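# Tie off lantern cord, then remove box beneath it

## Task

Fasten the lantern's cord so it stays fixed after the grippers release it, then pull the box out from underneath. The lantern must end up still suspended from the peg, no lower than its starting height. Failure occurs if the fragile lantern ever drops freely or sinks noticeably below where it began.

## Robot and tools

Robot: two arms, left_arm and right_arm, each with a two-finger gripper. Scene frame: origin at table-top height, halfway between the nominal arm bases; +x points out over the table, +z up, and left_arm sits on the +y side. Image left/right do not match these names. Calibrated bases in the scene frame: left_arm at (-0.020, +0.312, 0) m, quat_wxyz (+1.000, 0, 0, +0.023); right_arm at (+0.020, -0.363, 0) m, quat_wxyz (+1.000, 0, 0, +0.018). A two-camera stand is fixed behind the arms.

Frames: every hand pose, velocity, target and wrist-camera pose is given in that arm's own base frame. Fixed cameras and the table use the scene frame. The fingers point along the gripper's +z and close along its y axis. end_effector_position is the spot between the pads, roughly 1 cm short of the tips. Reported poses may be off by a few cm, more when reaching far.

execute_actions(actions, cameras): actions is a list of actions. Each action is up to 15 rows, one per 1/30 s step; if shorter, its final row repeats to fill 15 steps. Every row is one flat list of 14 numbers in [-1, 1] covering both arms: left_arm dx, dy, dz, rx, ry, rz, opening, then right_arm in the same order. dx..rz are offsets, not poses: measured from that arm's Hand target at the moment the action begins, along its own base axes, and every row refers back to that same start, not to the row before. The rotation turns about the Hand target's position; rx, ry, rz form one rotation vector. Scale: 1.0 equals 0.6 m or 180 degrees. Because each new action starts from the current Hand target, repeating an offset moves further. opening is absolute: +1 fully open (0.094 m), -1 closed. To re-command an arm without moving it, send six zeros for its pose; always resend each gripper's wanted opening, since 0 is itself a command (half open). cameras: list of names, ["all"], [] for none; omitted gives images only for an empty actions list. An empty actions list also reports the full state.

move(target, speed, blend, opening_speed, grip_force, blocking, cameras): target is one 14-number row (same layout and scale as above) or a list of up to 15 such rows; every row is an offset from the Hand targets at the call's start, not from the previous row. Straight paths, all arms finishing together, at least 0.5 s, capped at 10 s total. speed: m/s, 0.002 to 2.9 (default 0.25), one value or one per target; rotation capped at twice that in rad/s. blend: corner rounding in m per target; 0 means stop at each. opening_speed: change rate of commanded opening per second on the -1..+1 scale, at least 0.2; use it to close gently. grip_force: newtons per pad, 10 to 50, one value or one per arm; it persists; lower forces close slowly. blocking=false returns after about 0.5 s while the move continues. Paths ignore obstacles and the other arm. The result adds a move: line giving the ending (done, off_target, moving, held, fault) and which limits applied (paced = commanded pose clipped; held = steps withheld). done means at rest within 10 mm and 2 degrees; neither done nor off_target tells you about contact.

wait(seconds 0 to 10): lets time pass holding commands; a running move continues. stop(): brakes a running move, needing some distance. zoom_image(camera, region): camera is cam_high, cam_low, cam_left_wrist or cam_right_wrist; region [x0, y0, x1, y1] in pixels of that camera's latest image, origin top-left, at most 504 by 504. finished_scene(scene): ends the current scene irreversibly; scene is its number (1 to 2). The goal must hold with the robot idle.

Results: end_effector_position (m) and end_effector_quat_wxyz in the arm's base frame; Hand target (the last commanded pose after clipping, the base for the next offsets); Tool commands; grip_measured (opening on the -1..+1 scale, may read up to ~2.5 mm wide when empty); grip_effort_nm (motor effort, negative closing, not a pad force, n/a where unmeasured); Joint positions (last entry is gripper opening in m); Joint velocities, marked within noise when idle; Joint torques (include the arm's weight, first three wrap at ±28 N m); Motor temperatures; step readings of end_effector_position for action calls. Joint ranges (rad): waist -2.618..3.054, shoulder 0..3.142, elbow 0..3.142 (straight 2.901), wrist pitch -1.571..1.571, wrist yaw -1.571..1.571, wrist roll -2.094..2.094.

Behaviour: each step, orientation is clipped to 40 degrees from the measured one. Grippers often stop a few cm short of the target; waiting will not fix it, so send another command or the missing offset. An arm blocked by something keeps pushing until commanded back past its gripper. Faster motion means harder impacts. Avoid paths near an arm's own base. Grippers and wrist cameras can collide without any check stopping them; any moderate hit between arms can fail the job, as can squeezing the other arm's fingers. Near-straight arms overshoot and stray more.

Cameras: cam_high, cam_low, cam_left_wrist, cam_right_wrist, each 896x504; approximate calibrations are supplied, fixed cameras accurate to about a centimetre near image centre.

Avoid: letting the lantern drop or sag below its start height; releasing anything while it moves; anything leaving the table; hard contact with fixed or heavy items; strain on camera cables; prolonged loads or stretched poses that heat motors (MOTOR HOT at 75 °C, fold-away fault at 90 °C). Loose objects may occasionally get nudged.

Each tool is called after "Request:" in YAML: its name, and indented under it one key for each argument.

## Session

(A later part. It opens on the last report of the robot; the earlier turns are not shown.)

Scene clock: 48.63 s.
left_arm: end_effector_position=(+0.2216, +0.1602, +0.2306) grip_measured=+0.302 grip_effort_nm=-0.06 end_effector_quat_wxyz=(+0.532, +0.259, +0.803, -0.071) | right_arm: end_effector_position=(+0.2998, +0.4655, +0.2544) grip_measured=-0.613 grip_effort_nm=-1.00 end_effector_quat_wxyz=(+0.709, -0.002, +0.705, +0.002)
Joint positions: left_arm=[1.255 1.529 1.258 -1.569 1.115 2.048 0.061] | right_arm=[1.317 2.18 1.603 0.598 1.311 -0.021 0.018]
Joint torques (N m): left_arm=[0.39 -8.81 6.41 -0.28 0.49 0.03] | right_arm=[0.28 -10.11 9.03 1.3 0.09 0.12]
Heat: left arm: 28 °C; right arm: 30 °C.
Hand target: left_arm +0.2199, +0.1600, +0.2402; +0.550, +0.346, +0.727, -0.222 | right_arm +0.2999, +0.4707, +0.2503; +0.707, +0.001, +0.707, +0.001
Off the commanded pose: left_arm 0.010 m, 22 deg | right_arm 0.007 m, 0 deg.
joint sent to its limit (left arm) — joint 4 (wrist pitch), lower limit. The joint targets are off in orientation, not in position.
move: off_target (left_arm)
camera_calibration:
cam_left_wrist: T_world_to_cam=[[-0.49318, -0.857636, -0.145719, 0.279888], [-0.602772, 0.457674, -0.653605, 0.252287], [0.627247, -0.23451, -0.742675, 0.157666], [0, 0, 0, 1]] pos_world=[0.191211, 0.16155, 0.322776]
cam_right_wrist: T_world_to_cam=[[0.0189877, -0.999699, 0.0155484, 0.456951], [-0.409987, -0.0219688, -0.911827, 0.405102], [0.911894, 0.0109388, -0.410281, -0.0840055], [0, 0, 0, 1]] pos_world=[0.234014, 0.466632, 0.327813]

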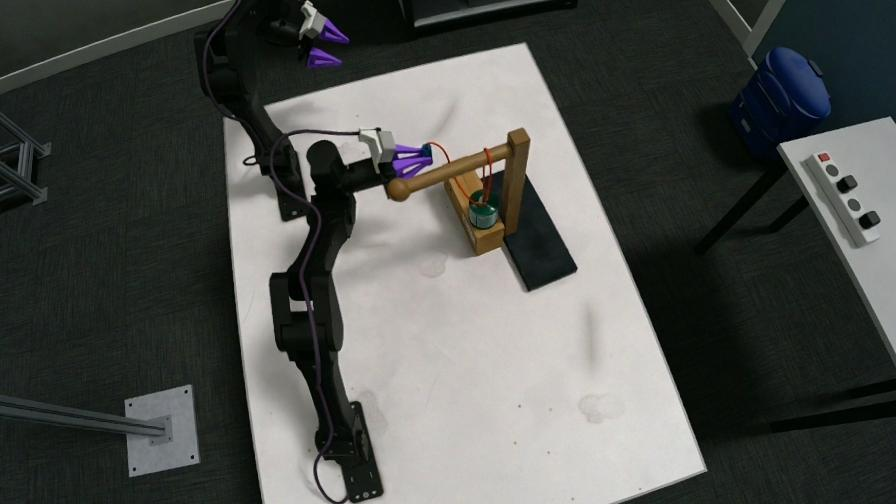

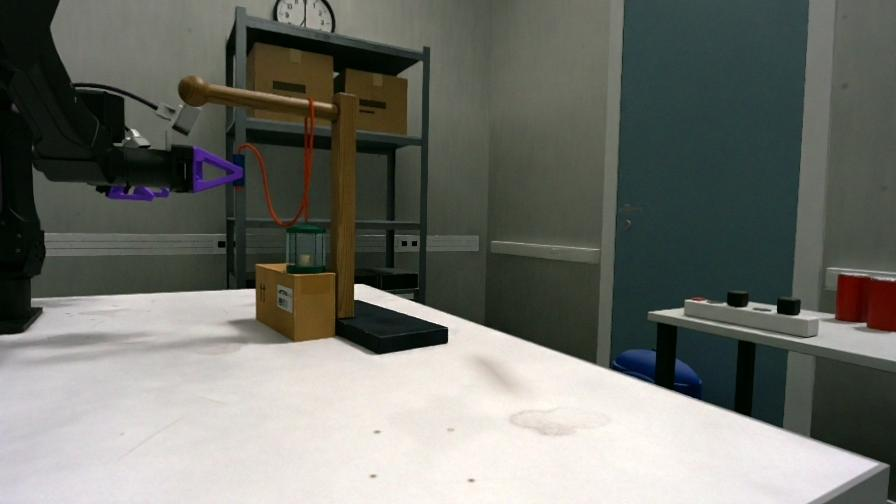

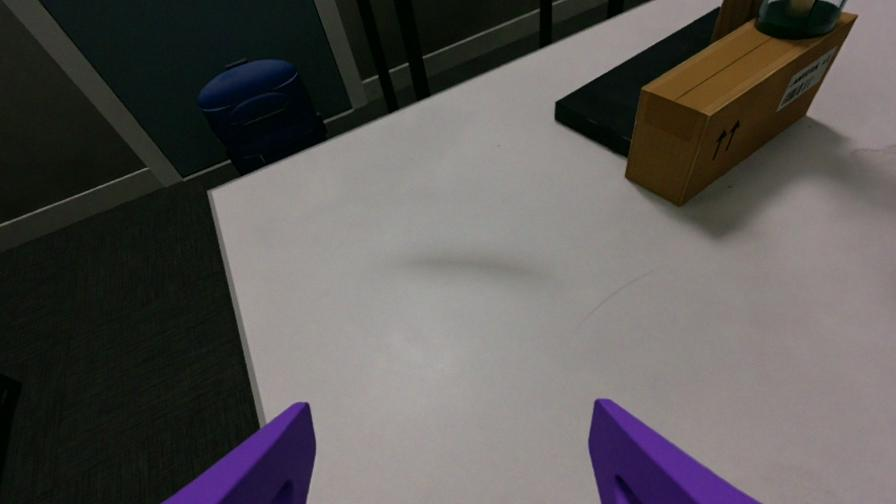

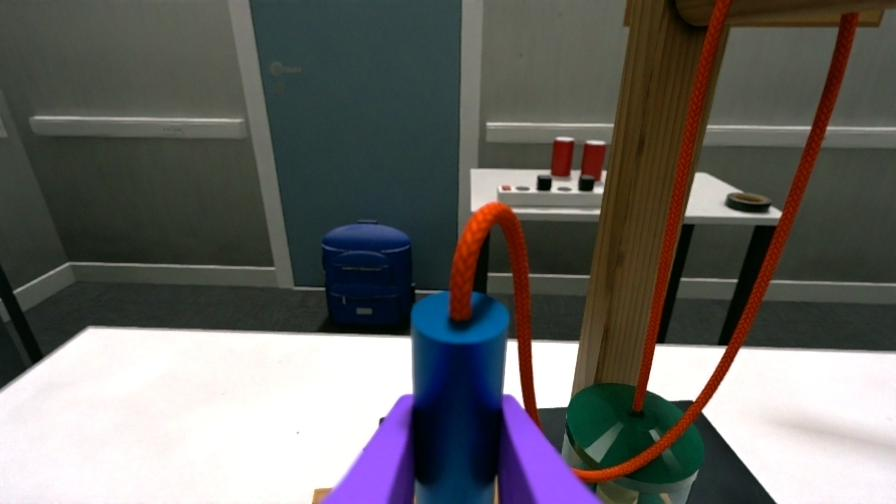

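Request:
move:
  target:
    - [0,0,0,0,0,0,0.3,0,0.10,0.217,0,0,0,-1]
    - [0,0,0,0,0,0,0.3,0,-0.03,0.4,0,0,0,-1]
    - [0,0,0,0,0,0,0.3,0,-0.21,0.417,0,0,0,-1]
    - [0,0,0,0,0,0,0.3,0,-0.45,0.35,0,0,0,-1]
    - [0,0,0,0,0,0,0.3,0.05,-0.58,0.183,0,0,0,-1]
    - [0,0,0,0,0,0,0.3,0.2,-0.65,0.1,0,0,0,-1]
  speed: 0.18
  blend: [0.04,0.04,0.04,0.04,0.03,0]
  cameras: ["all"]

Scene clock: 55.80 s.
left_arm: end_effector_position=(+0.2216, +0.1602, +0.2306) grip_measured=+0.302 grip_effort_nm=-0.06 end_effector_quat_wxyz=(+0.532, +0.259, +0.803, -0.071) | right_arm: end_effector_position=(+0.4194, +0.0807, +0.3135) grip_measured=-0.613 grip_effort_nm=-1.00 end_effector_quat_wxyz=(+0.707, +0.004, +0.707, -0.001)
Joint positions: left_arm=[1.255 1.529 1.258 -1.569 1.115 2.048 0.061] | right_arm=[0.326 1.248 0.787 0.46 0.333 0.005 0.018]
Joint torques (N m): left_arm=[0.39 -8.87 6.38 -0.29 0.5 0.04] | right_arm=[-0.39 -3.95 6.46 1.99 -0.15 -0.05]
Heat: left arm: 28 °C; right arm: 30 °C.
Hand target: left_arm +0.2199, +0.1600, +0.2402; +0.550, +0.346, +0.727, -0.222 | right_arm +0.4200, +0.0807, +0.3103; +0.707, +0.000, +0.707, +0.001
Off the commanded pose: left_arm 0.010 m, 22 deg | right_arm 0.003 m, 0 deg.
joint sent to its limit (left arm) — joint 4 (wrist pitch), lower limit. The joint targets are off in orientation, not in position.
move: off_target (left_arm)
camera_calibration:
cam_left_wrist: T_world_to_cam=[[-0.49318, -0.857636, -0.145719, 0.279888], [-0.602772, 0.457674, -0.653605, 0.252287], [0.627247, -0.23451, -0.742675, 0.157666], [0, 0, 0, 1]] pos_world=[0.191211, 0.16155, 0.322776]
cam_right_wrist: T_world_to_cam=[[0.0061442, -0.999931, 0.0100606, 0.076263], [-0.415876, -0.0117046, -0.909346, 0.500569], [0.909401, 0.00140323, -0.415919, -0.161103], [0, 0, 0, 1]] pos_world=[0.354213, 0.0823427, 0.387417]

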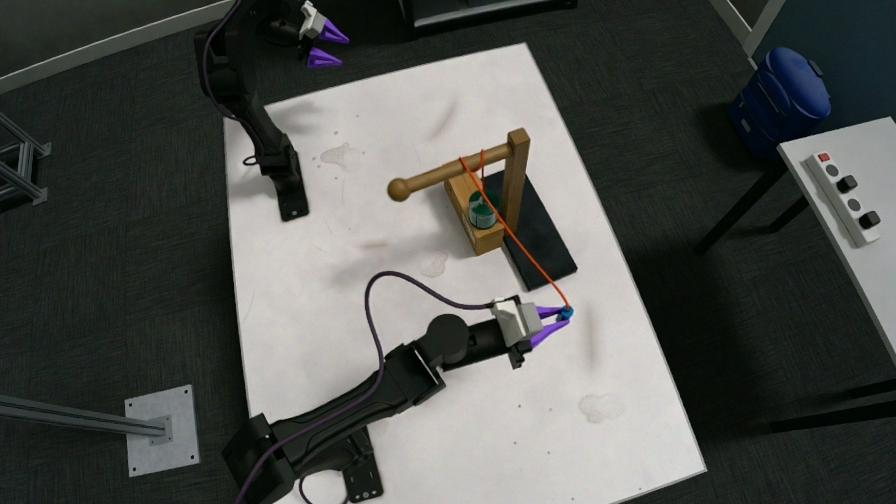

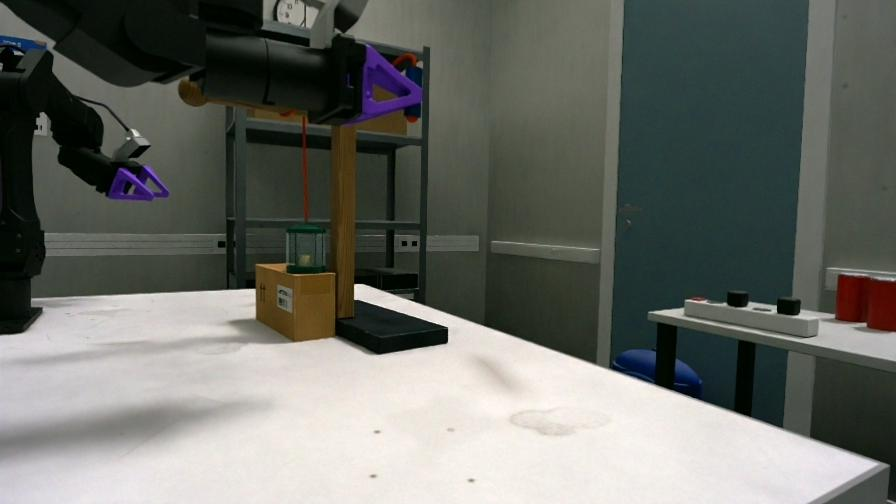

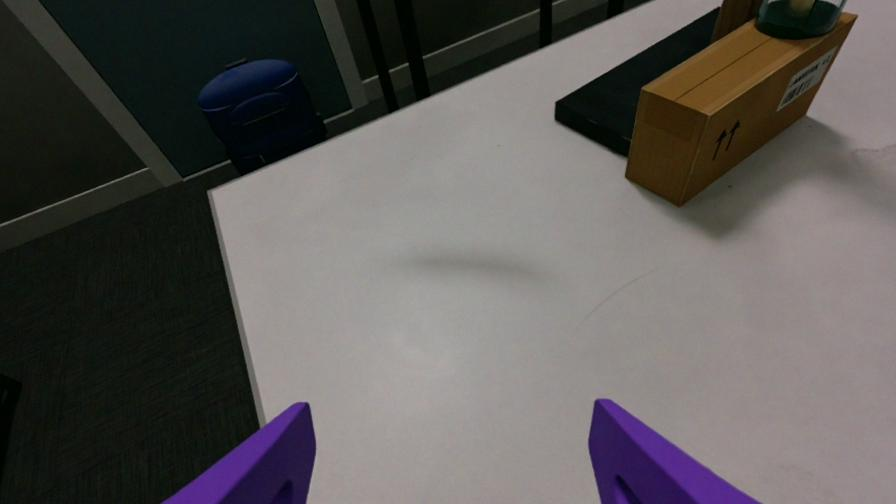

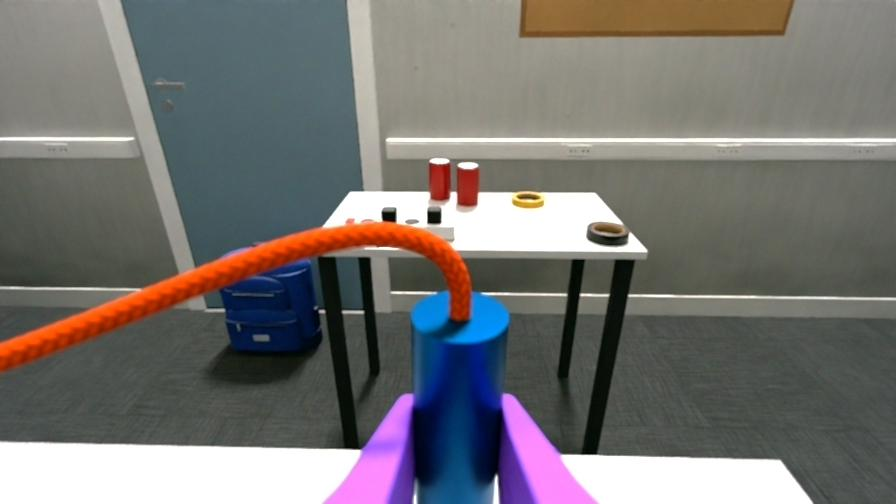

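Request:
move:
  target: [0,0,0,0,0,0,0.3,0,-0.067,0,0,0,0,-1]
  speed: 0.05
  cameras: ["cam_high","cam_right_wrist"]

Scene clock: 57.93 s.
left_arm: end_effector_position=(+0.2216, +0.1602, +0.2306) grip_measured=+0.302 grip_effort_nm=-0.05 end_effector_quat_wxyz=(+0.532, +0.259, +0.803, -0.071) | right_arm: end_effector_position=(+0.4245, +0.0548, +0.3084) grip_measured=-0.613 grip_effort_nm=-1.00 end_effector_quat_wxyz=(+0.704, -0.017, +0.710, +0.014)
Joint positions: left_arm=[1.255 1.529 1.258 -1.569 1.115 2.048 0.061] | right_arm=[0.185 1.234 0.764 0.461 0.141 -0.003 0.018]
Joint torques (N m): left_arm=[0.43 -8.85 6.42 -0.29 0.5 0.04] | right_arm=[-1.48 -5.93 6.11 1.88 0.28 0.06]
Heat: left arm: 28 °C; right arm: 30 °C.
Hand target: left_arm +0.2199, +0.1600, +0.2402; +0.550, +0.346, +0.727, -0.222 | right_arm +0.4200, +0.0405, +0.3104; +0.707, +0.000, +0.707, +0.001
Off the commanded pose: left_arm 0.010 m, 22 deg | right_arm 0.015 m, 3 deg.
joint sent to its limit (left arm) — joint 4 (wrist pitch), lower limit. The joint targets are off in orientation, not in position.
move: off_target (left_arm, right_arm)
camera_calibration:
cam_right_wrist: T_world_to_cam=[[0.057338, -0.998168, 0.0193258, 0.0255747], [-0.421206, -0.0417368, -0.906004, 0.500514], [0.905151, 0.0438083, -0.422828, -0.166134], [0, 0, 0, 1]] pos_world=[0.35973, 0.0536958, 0.382727]
Images, in order (width x height): cam_high 896x504, cam_right_wrist 896x504.

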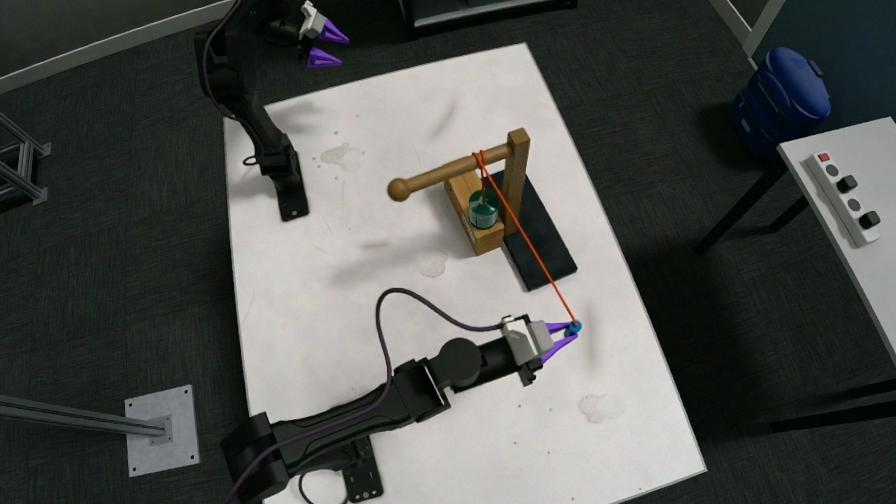

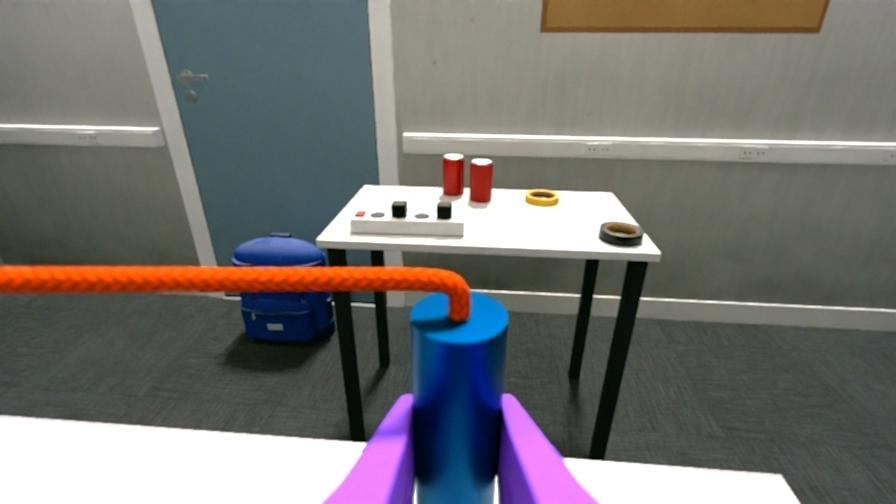

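Request:
move:
  target:
    - [0,0,0,0,0,0,0.3,-0.2,0.1325,-0.1615,0,0,0,-1]
    - [0,0,0,0,0,0,0.3,-0.2,0.301,-0.309,0,0,0,-1]
    - [0,0,0,0,0,0,0.3,-0.2,0.5125,-0.34,0,0,0,-1]
    - [0,0,0,0,0,0,0.3,-0.2,0.712,-0.28,0,0,0.07,-1]
    - [0,0,0,0,0,0,0.3,-0.2,0.844,-0.134,0,0,0.14,-1]
  speed: 0.18
  blend: [0.03,0.03,0.03,0.03,0]
  cameras: ["cam_high","cam_low","cam_right_wrist"]

Scene clock: 66.33 s.
left_arm: end_effector_position=(+0.2216, +0.1602, +0.2306) grip_measured=+0.302 grip_effort_nm=-0.06 end_effector_quat_wxyz=(+0.532, +0.259, +0.803, -0.071) | right_arm: end_effector_position=(+0.3005, +0.5420, +0.2202) grip_measured=-0.613 grip_effort_nm=-1.00 end_effector_quat_wxyz=(+0.689, -0.159, +0.693, +0.141)
Joint positions: left_arm=[1.255 1.529 1.258 -1.569 1.115 2.048 0.061] | right_arm=[1.285 2.247 1.594 0.637 0.857 -0.011 0.018]
Joint torques (N m): left_arm=[0.39 -8.87 6.41 -0.29 0.5 0.03] | right_arm=[0.1 -12.57 8.94 1.57 -0.13 0.12]
Heat: left arm: 28 °C; right arm: 31 °C.
Hand target: left_arm +0.2199, +0.1600, +0.2402; +0.550, +0.346, +0.727, -0.222 | right_arm +0.3001, +0.5469, +0.2301; +0.690, -0.154, +0.690, +0.155
Off the commanded pose: left_arm 0.010 m, 22 deg | right_arm 0.011 m, 2 deg.
joint sent to its limit (left arm) — joint 4 (wrist pitch), lower limit. The joint targets are off in orientation, not in position.
move: off_target (left_arm, right_arm)
camera_calibration:
cam_right_wrist: T_world_to_cam=[[0.426898, -0.903508, 0.0378279, 0.354291], [-0.369774, -0.212583, -0.904475, 0.465609], [0.825242, 0.372131, -0.424845, -0.265969], [0, 0, 0, 1]] pos_world=[0.240412, 0.51806, 0.294734]
Images, in order (width x height): cam_high 896x504, cam_low 896x504, cam_right_wrist 896x504.

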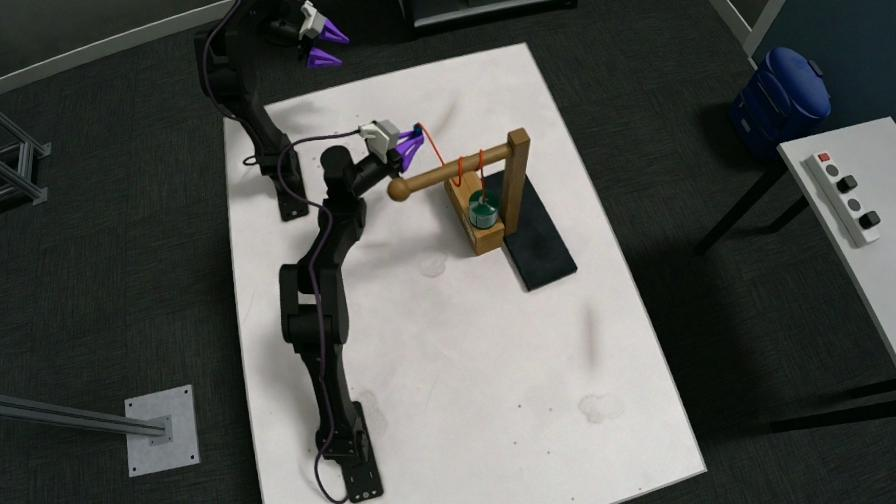

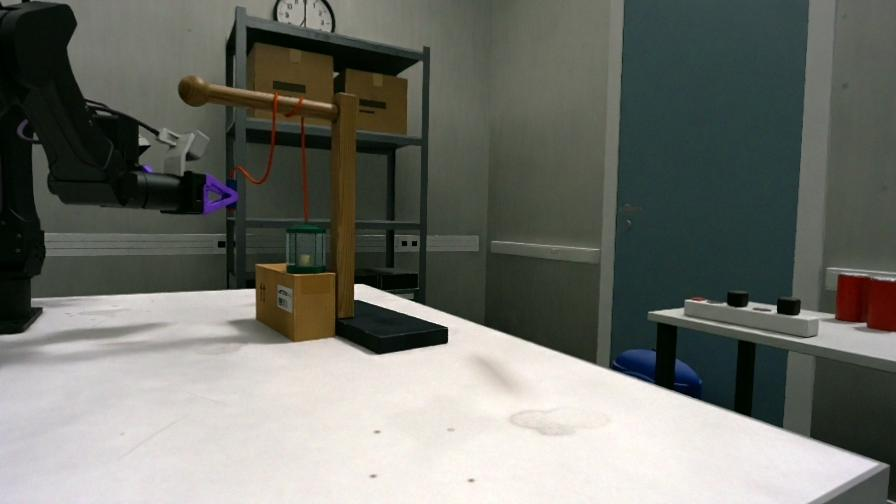

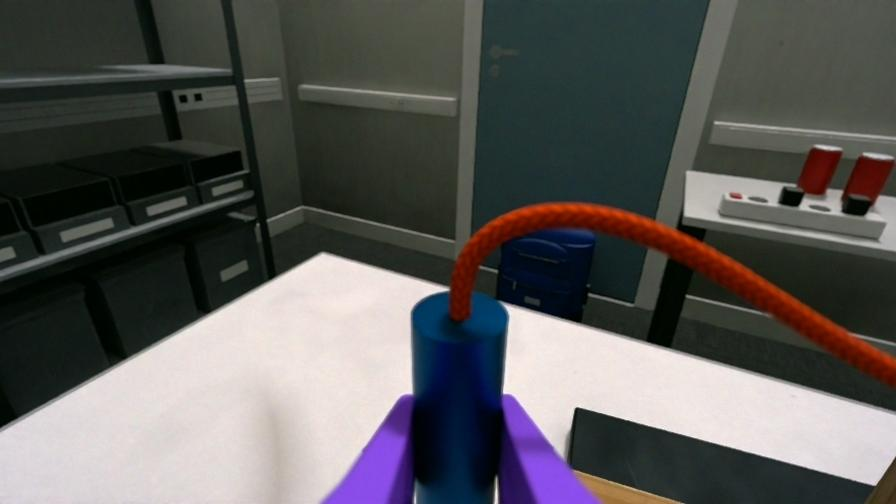

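Request:
move:
  target:
    - [0,0,0,0,0,0,0.3,0,0.05,0.19,0,0,0,-1]
    - [0,0,0,0,0,0,0.3,0,-0.02,0.367,0,0,-0.04,-1]
    - [0,0,0,0,0,0,0.3,0,-0.165,0.48,0,0,-0.09,-1]
    - [0,0,0,0,0,0,0.3,0,-0.33,0.5,0,0,-0.14,-1]
    - [0,0,0,0,0,0,0.3,0,-0.49,0.455,0,0,-0.14,-1]
    - [0,0,0,0,0,0,0.3,0.04,-0.6,0.33,0,0,-0.14,-1]
    - [0,0,0,0,0,0,0.3,0.1,-0.65,0.15,0,0,-0.14,-1]
  speed: 0.18
  blend: [0.03,0.03,0.03,0.03,0.03,0.03,0]
  cameras: ["all"]

Scene clock: 73.17 s.
left_arm: end_effector_position=(+0.2216, +0.1602, +0.2306) grip_measured=+0.302 grip_effort_nm=-0.06 end_effector_quat_wxyz=(+0.532, +0.259, +0.803, -0.071) | right_arm: end_effector_position=(+0.3588, +0.1583, +0.3237) grip_measured=-0.613 grip_effort_nm=-1.00 end_effector_quat_wxyz=(+0.707, +0.002, +0.707, +0.001)
Joint positions: left_arm=[1.255 1.529 1.258 -1.569 1.115 2.048 0.061] | right_arm=[0.722 1.179 0.783 0.396 0.723 0.004 0.018]
Joint torques (N m): left_arm=[0.36 -8.88 6.34 -0.29 0.5 0.03] | right_arm=[-0.58 -3.41 6.2 1.87 -0.12 -0.03]
Heat: left arm: 28 °C; right arm: 31 °C.
Hand target: left_arm +0.2199, +0.1600, +0.2402; +0.550, +0.346, +0.727, -0.222 | right_arm +0.3600, +0.1569, +0.3199; +0.707, +0.000, +0.707, +0.001
Off the commanded pose: left_arm 0.010 m, 22 deg | right_arm 0.004 m, 0 deg.
joint sent to its limit (left arm) — joint 4 (wrist pitch), lower limit. The joint targets are off in orientation, not in position.
move: off_target (left_arm)
camera_calibration:
cam_left_wrist: T_world_to_cam=[[-0.49318, -0.857636, -0.145719, 0.279888], [-0.602772, 0.457674, -0.653605, 0.252287], [0.627247, -0.23451, -0.742675, 0.157666], [0, 0, 0, 1]] pos_world=[0.191211, 0.16155, 0.322776]
cam_right_wrist: T_world_to_cam=[[0.0122894, -0.999869, 0.0105376, 0.15172], [-0.414566, -0.0146849, -0.909901, 0.485724], [0.909936, 0.00681357, -0.414692, -0.103319], [0, 0, 0, 1]] pos_world=[0.293514, 0.159537, 0.397516]

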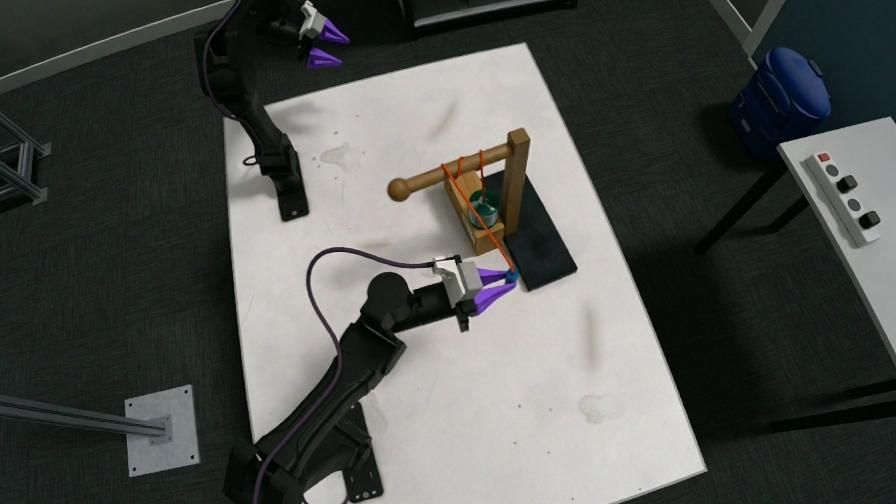

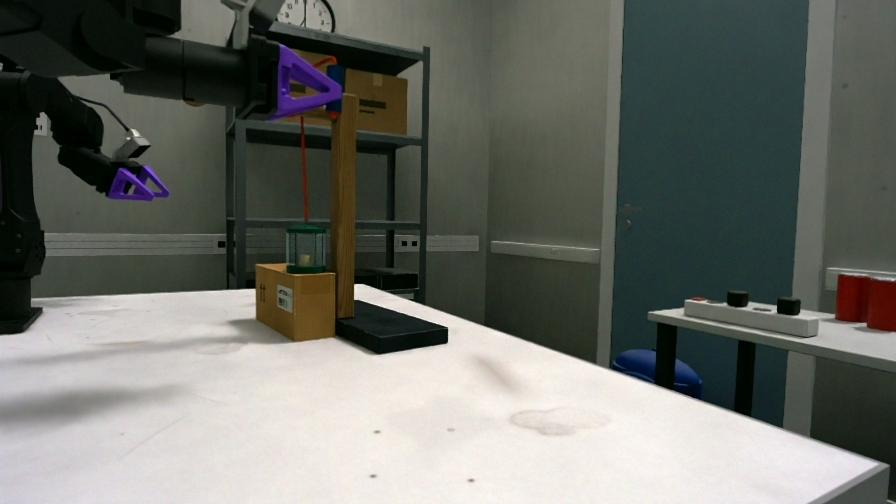

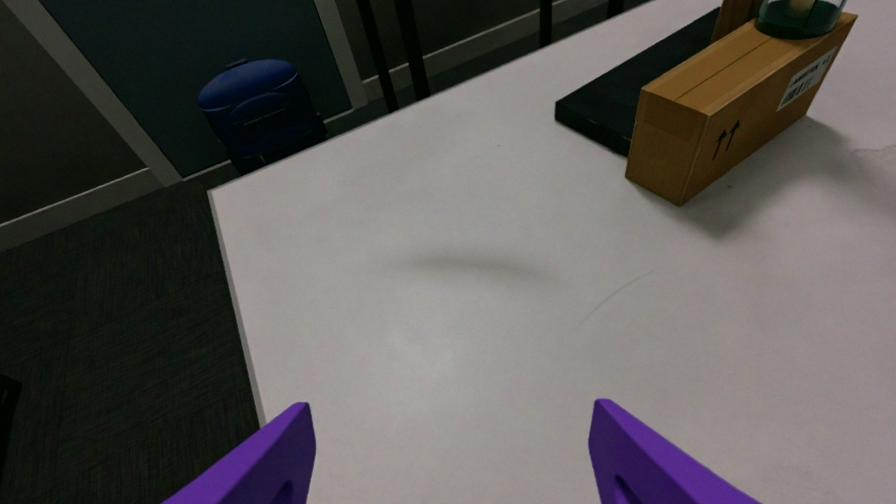

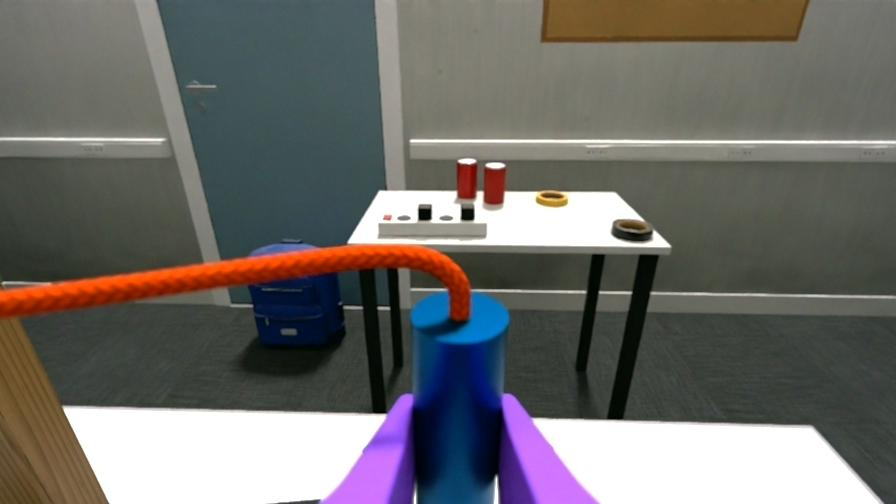

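Request:
move:
  target:
    - [0,0,0,0,0,0,0.3,0.1,-0.02,0,0,0,0,-1]
    - [0,0,0,0,0,0,0.3,0.12,-0.065,0,0,0,0,-1]
  speed: [0.08,0.04]
  cameras: ["cam_high"]

Request:
zoom_image:
  camera: "cam_high"
  region: [380, 110, 600, 350]

Scene clock: 76.40 s.
left_arm: end_effector_position=(+0.2216, +0.1602, +0.2306) grip_measured=+0.302 grip_effort_nm=-0.06 end_effector_quat_wxyz=(+0.532, +0.259, +0.803, -0.071) | right_arm: end_effector_position=(+0.4230, +0.1497, +0.3071) grip_measured=-0.613 grip_effort_nm=-1.00 end_effector_quat_wxyz=(+0.697, -0.052, +0.714, +0.033)
Joint positions: left_arm=[1.255 1.529 1.258 -1.569 1.115 2.048 0.061] | right_arm=[0.48 1.345 0.856 0.461 0.361 -0.016 0.018]
Joint torques (N m): left_arm=[0.38 -8.83 6.34 -0.29 0.5 0.03] | right_arm=[-3.12 -5.31 8.81 1.89 0.89 0.2]
Heat: left arm: 28 °C; right arm: 31 °C.
Hand target: left_arm +0.2199, +0.1600, +0.2402; +0.550, +0.346, +0.727, -0.222 | right_arm +0.4321, +0.1179, +0.3199; +0.707, +0.000, +0.707, +0.001
Off the commanded pose: left_arm 0.010 m, 22 deg | right_arm 0.035 m, 7 deg.
joint sent to its limit (left arm) — joint 4 (wrist pitch), lower limit. The joint targets are off in orientation, not in position.
move: off_target (left_arm, right_arm)
Images, in order (width x height): cam_high 896x504.

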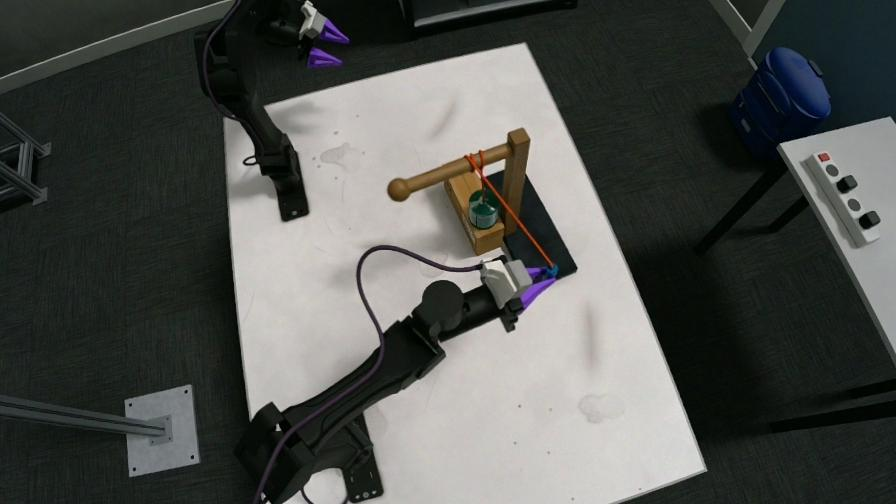

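Scaled by 2.100 from the camera's 896x504 image, which has a finer 1280x720 frame.

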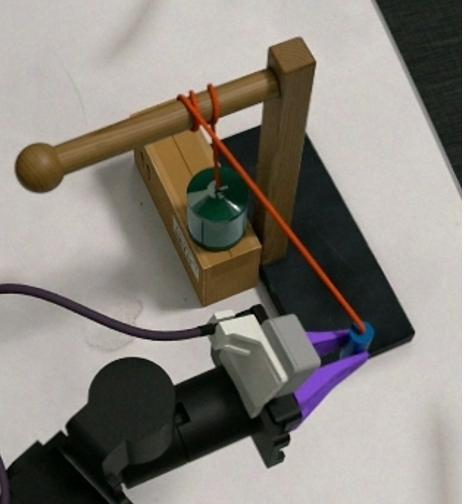

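Request:
move:
  target: [0.342,-0.517,-0.034,-0.0983,-0.0173,-0.2315,-0.4,-0.01,0.03,-0.015,0,0,0,-1]
  speed: 0.2
  cameras: ["all"]

Scene clock: 82.97 s.
left_arm: end_effector_position=(+0.4191, -0.1510, +0.2249) grip_measured=-0.398 grip_effort_nm=-0.06 end_effector_quat_wxyz=(+0.511, +0.499, +0.519, -0.471) | right_arm: end_effector_position=(+0.4215, +0.1502, +0.3107) grip_measured=-0.613 grip_effort_nm=-1.00 end_effector_quat_wxyz=(+0.705, -0.032, +0.708, +0.019)
Joint positions: left_arm=[0.068 2.194 1.823 -1.412 1.534 1.805 0.028] | right_arm=[0.512 1.356 0.856 0.496 0.44 -0.016 0.018]
Joint torques (N m): left_arm=[0.1 -11.11 6.67 -0.11 0.72 0.07] | right_arm=[-0.75 -4.38 7.54 1.92 0.72 0.19]
Heat: left arm: 28 °C; right arm: 32 °C.
Hand target: left_arm +0.4251, -0.1503, +0.2197; +0.500, +0.500, +0.500, -0.500 | right_arm +0.4260, +0.1359, +0.3111; +0.708, +0.000, +0.707, +0.001
Off the commanded pose: left_arm 0.008 m, 4 deg | right_arm 0.015 m, 4 deg.
move: off_target (left_arm, right_arm)
camera_calibration:
cam_left_wrist: T_world_to_cam=[[-0.998557, -0.0533146, -0.00647808, 0.411439], [-0.0168554, 0.425626, -0.904742, 0.316142], [0.0509932, -0.903327, -0.42591, 0.0257948], [0, 0, 0, 1]] pos_world=[0.414859, -0.0893215, 0.299679]
cam_right_wrist: T_world_to_cam=[[0.08545, -0.995822, 0.0321941, 0.10471], [-0.41493, -0.0649443, -0.907533, 0.506671], [0.905832, 0.0641904, -0.418746, -0.171281], [0, 0, 0, 1]] pos_world=[0.356437, 0.148172, 0.384726]

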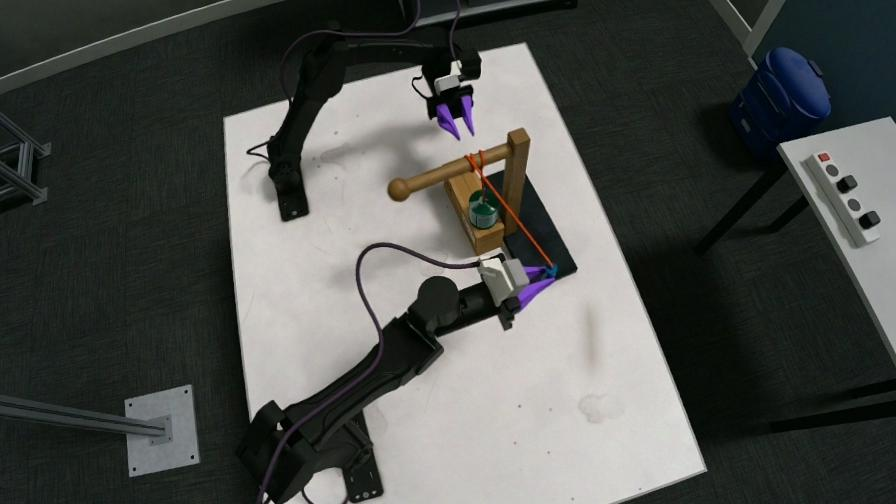

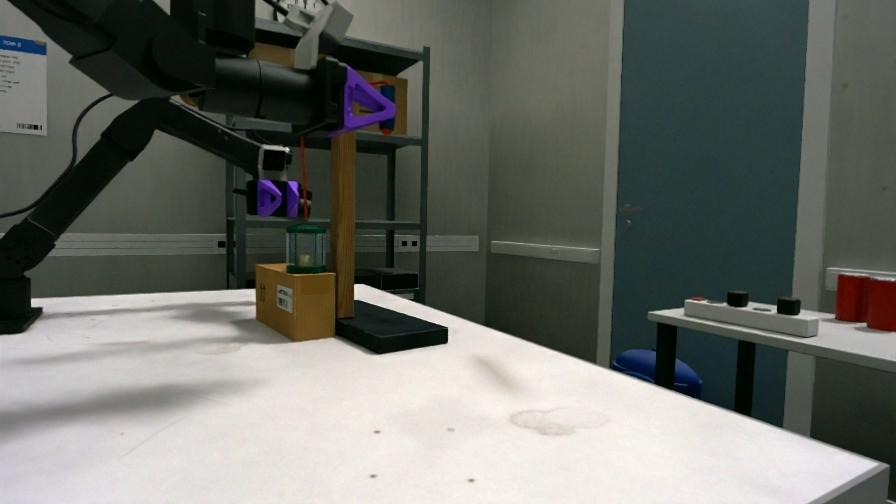

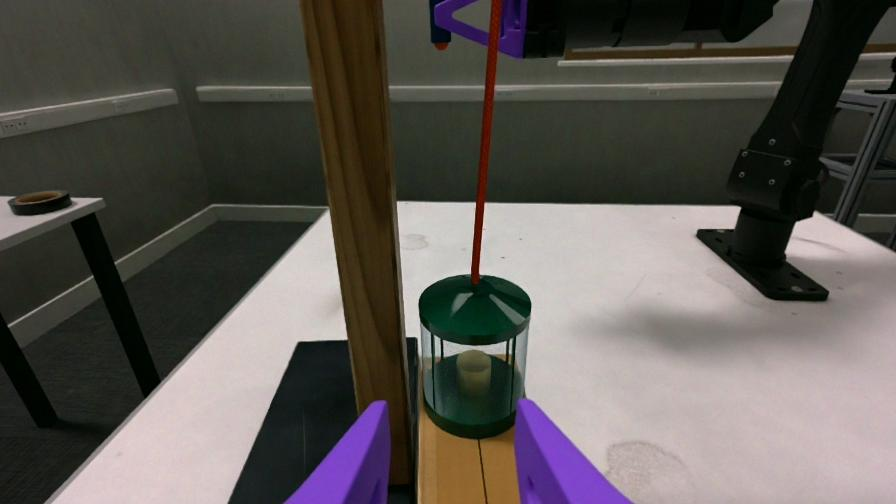

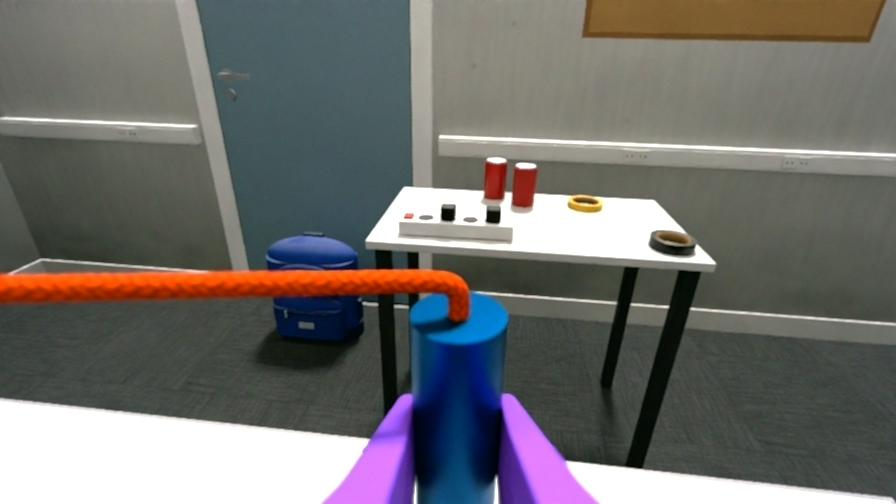

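Request:
move:
  target: [-0.018,-0.175,0,0,0,0,-0.4,0,0,0,0,0,0,-1]
  speed: 0.1
  cameras: ["cam_left_wrist","cam_high"]

Scene clock: 88.87 s.
left_arm: end_effector_position=(+0.4196, -0.2562, +0.2074) grip_measured=-0.398 grip_effort_nm=-0.06 end_effector_quat_wxyz=(+0.442, +0.547, +0.475, -0.529) | right_arm: end_effector_position=(+0.4215, +0.1502, +0.3107) grip_measured=-0.613 grip_effort_nm=-1.00 end_effector_quat_wxyz=(+0.705, -0.032, +0.708, +0.019)
Joint positions: left_arm=[-0.175 2.239 1.827 -0.829 1.518 1.221 0.028] | right_arm=[0.512 1.356 0.856 0.496 0.44 -0.016 0.018]
Joint torques (N m): left_arm=[-0.02 -19.26 4.41 0.83 0.51 -0.09] | right_arm=[-0.77 -4.4 7.56 1.93 0.71 0.18]
Heat: left arm: 29 °C; right arm: 32 °C.
Hand target: left_arm +0.4142, -0.2554, +0.2198; +0.500, +0.500, +0.499, -0.500 | right_arm +0.4260, +0.1359, +0.3111; +0.708, +0.000, +0.707, +0.001
Off the commanded pose: left_arm 0.013 m, 10 deg | right_arm 0.015 m, 4 deg.
move: off_target (left_arm, right_arm)
camera_calibration:
cam_left_wrist: T_world_to_cam=[[-0.986091, 0.162644, 0.0342329, 0.447894], [0.0409787, 0.437517, -0.898276, 0.322585], [-0.161076, -0.884379, -0.438096, 0.01973], [0, 0, 0, 1]] pos_world=[0.431623, -0.196535, 0.283081]
Images, in order (width x height): cam_high 896x504, cam_left_wrist 896x504.

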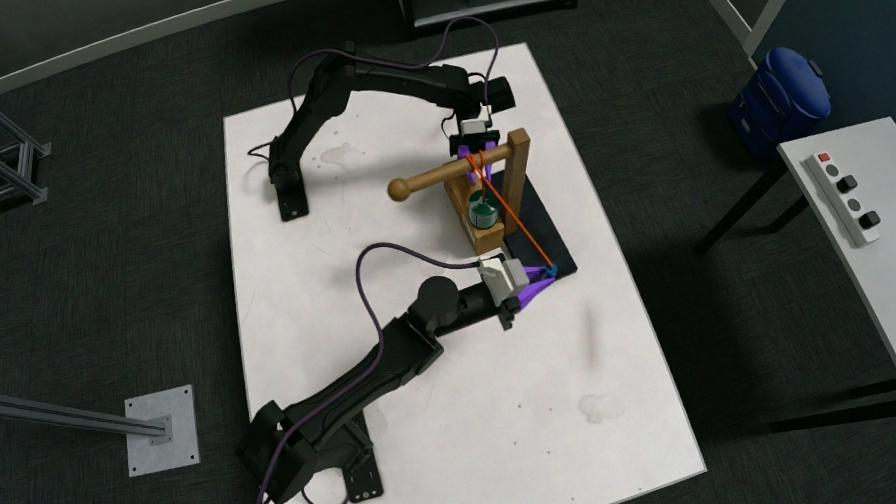

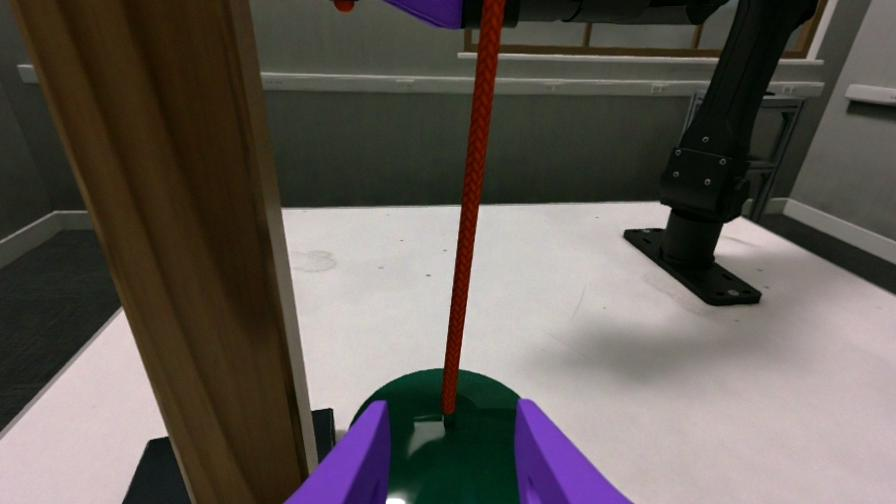

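Request:
move:
  target: [-0.02,-0.058,0.015,0,0,0,-0.4,0,0,0,0,0,0,-1]
  speed: 0.08
  cameras: ["cam_left_wrist","cam_low"]

Scene clock: 93.60 s.
left_arm: end_effector_position=(+0.4061, -0.2875, +0.2308) grip_measured=-0.398 grip_effort_nm=-0.06 end_effector_quat_wxyz=(+0.504, +0.503, +0.496, -0.497) | right_arm: end_effector_position=(+0.4215, +0.1502, +0.3107) grip_measured=-0.613 grip_effort_nm=-1.00 end_effector_quat_wxyz=(+0.705, -0.032, +0.708, +0.019)
Joint positions: left_arm=[-0.26 2.009 1.238 0.779 1.311 0.006 0.028] | right_arm=[0.512 1.356 0.856 0.496 0.44 -0.016 0.018]
Joint torques (N m): left_arm=[-0.72 -13.93 4.42 1.58 -0.13 -0.08] | right_arm=[-0.75 -4.41 7.53 1.92 0.72 0.2]
Heat: left arm: 31 °C; right arm: 32 °C.
Hand target: left_arm +0.4023, -0.2901, +0.2287; +0.500, +0.500, +0.500, -0.500 | right_arm +0.4260, +0.1359, +0.3111; +0.708, +0.000, +0.707, +0.001
Off the commanded pose: left_arm 0.005 m, 1 deg | right_arm 0.015 m, 4 deg.
move: off_target (right_arm)
camera_calibration:
cam_left_wrist: T_world_to_cam=[[-0.999974, 0.00700881, 0.00138442, 0.40741], [0.00147114, 0.391641, -0.920117, 0.365623], [-0.00699113, -0.920091, -0.391641, -0.0834629], [0, 0, 0, 1]] pos_world=[0.406278, -0.222842, 0.303164]
Images, in order (width x height): cam_low 896x504, cam_left_wrist 896x504.

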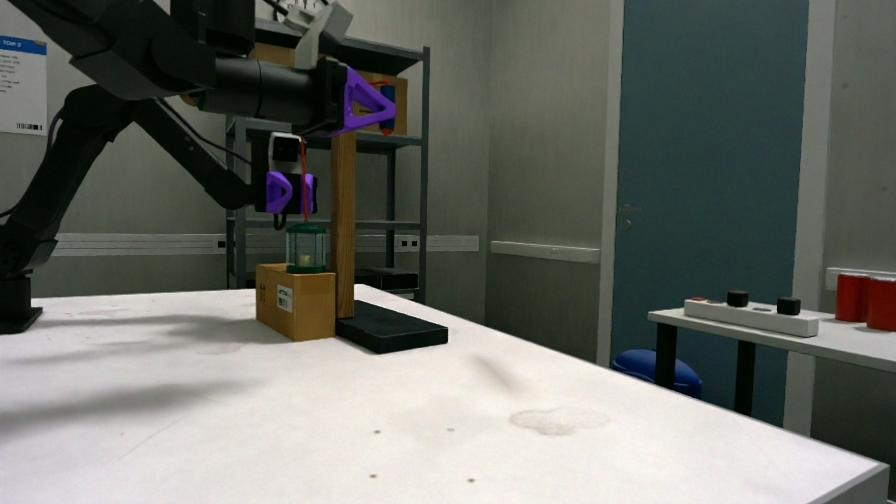

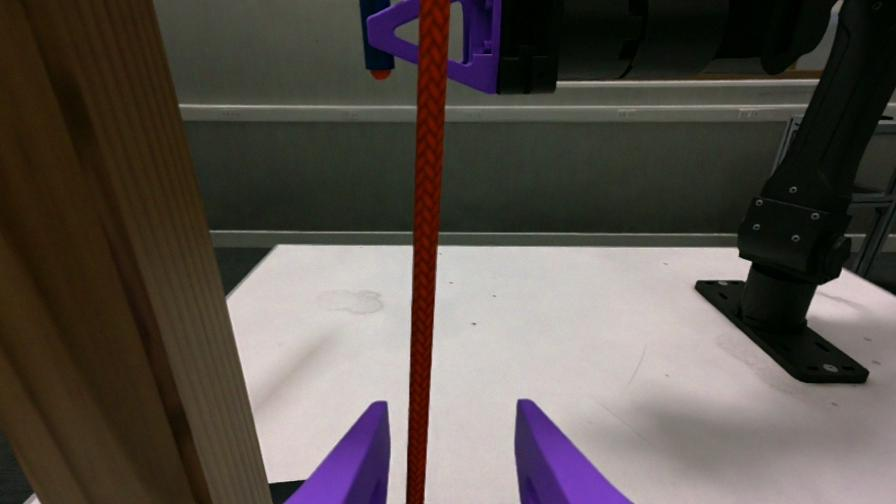

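Request:
move:
  target:
    - [0.006,-0.016,-0.008,0,0,0,-0.4,0,0,0,0,0,0,-1]
    - [0.006,-0.016,-0.008,0,0,0,-1,0,0,0,0,0,0,-1]
  speed: 0.05
  opening_speed: 0.5
  cameras: ["cam_left_wrist","cam_low"]

Scene clock: 96.80 s.
left_arm: end_effector_position=(+0.4040, -0.2963, +0.2320) grip_measured=-0.937 grip_effort_nm=-0.98 end_effector_quat_wxyz=(+0.507, +0.503, +0.494, -0.496) | right_arm: end_effector_position=(+0.4215, +0.1502, +0.3107) grip_measured=-0.613 grip_effort_nm=-1.00 end_effector_quat_wxyz=(+0.705, -0.032, +0.708, +0.019)
Joint positions: left_arm=[-0.282 2.009 1.238 0.789 1.287 0.003 0.003] | right_arm=[0.512 1.356 0.856 0.496 0.44 -0.016 0.018]
Joint torques (N m): left_arm=[-0.55 -11.29 5.98 1.61 -0.1 -0.06] | right_arm=[-0.76 -4.42 7.56 1.92 0.71 0.2]
Heat: left arm: 31 °C; right arm: 32 °C.
Hand target: left_arm +0.4059, -0.2998, +0.2239; +0.500, +0.500, +0.500, -0.500 | right_arm +0.4260, +0.1359, +0.3111; +0.708, +0.000, +0.707, +0.001
Off the commanded pose: left_arm 0.009 m, 1 deg | right_arm 0.015 m, 4 deg.
move: off_target (right_arm)
camera_calibration:
cam_left_wrist: T_world_to_cam=[[-0.999968, 0.00507205, -0.00615259, 0.406514], [0.00764074, 0.388865, -0.921263, 0.367224], [-0.00228016, -0.921281, -0.388892, -0.0939783], [0, 0, 0, 1]] pos_world=[0.403481, -0.231443, 0.304264]
Images, in order (width x height): cam_low 896x504, cam_left_wrist 896x504.

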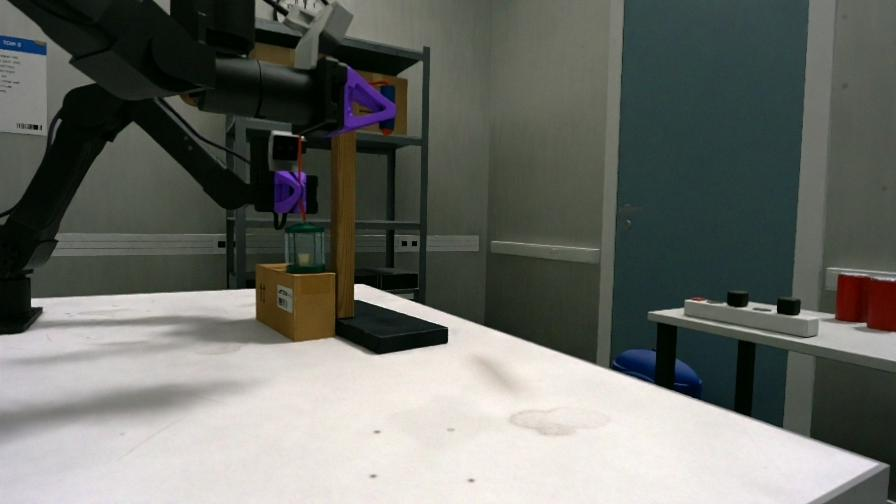

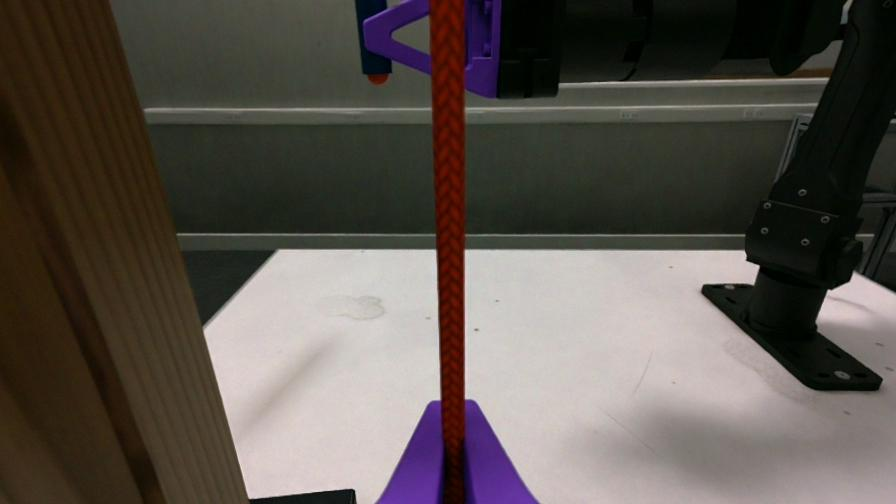

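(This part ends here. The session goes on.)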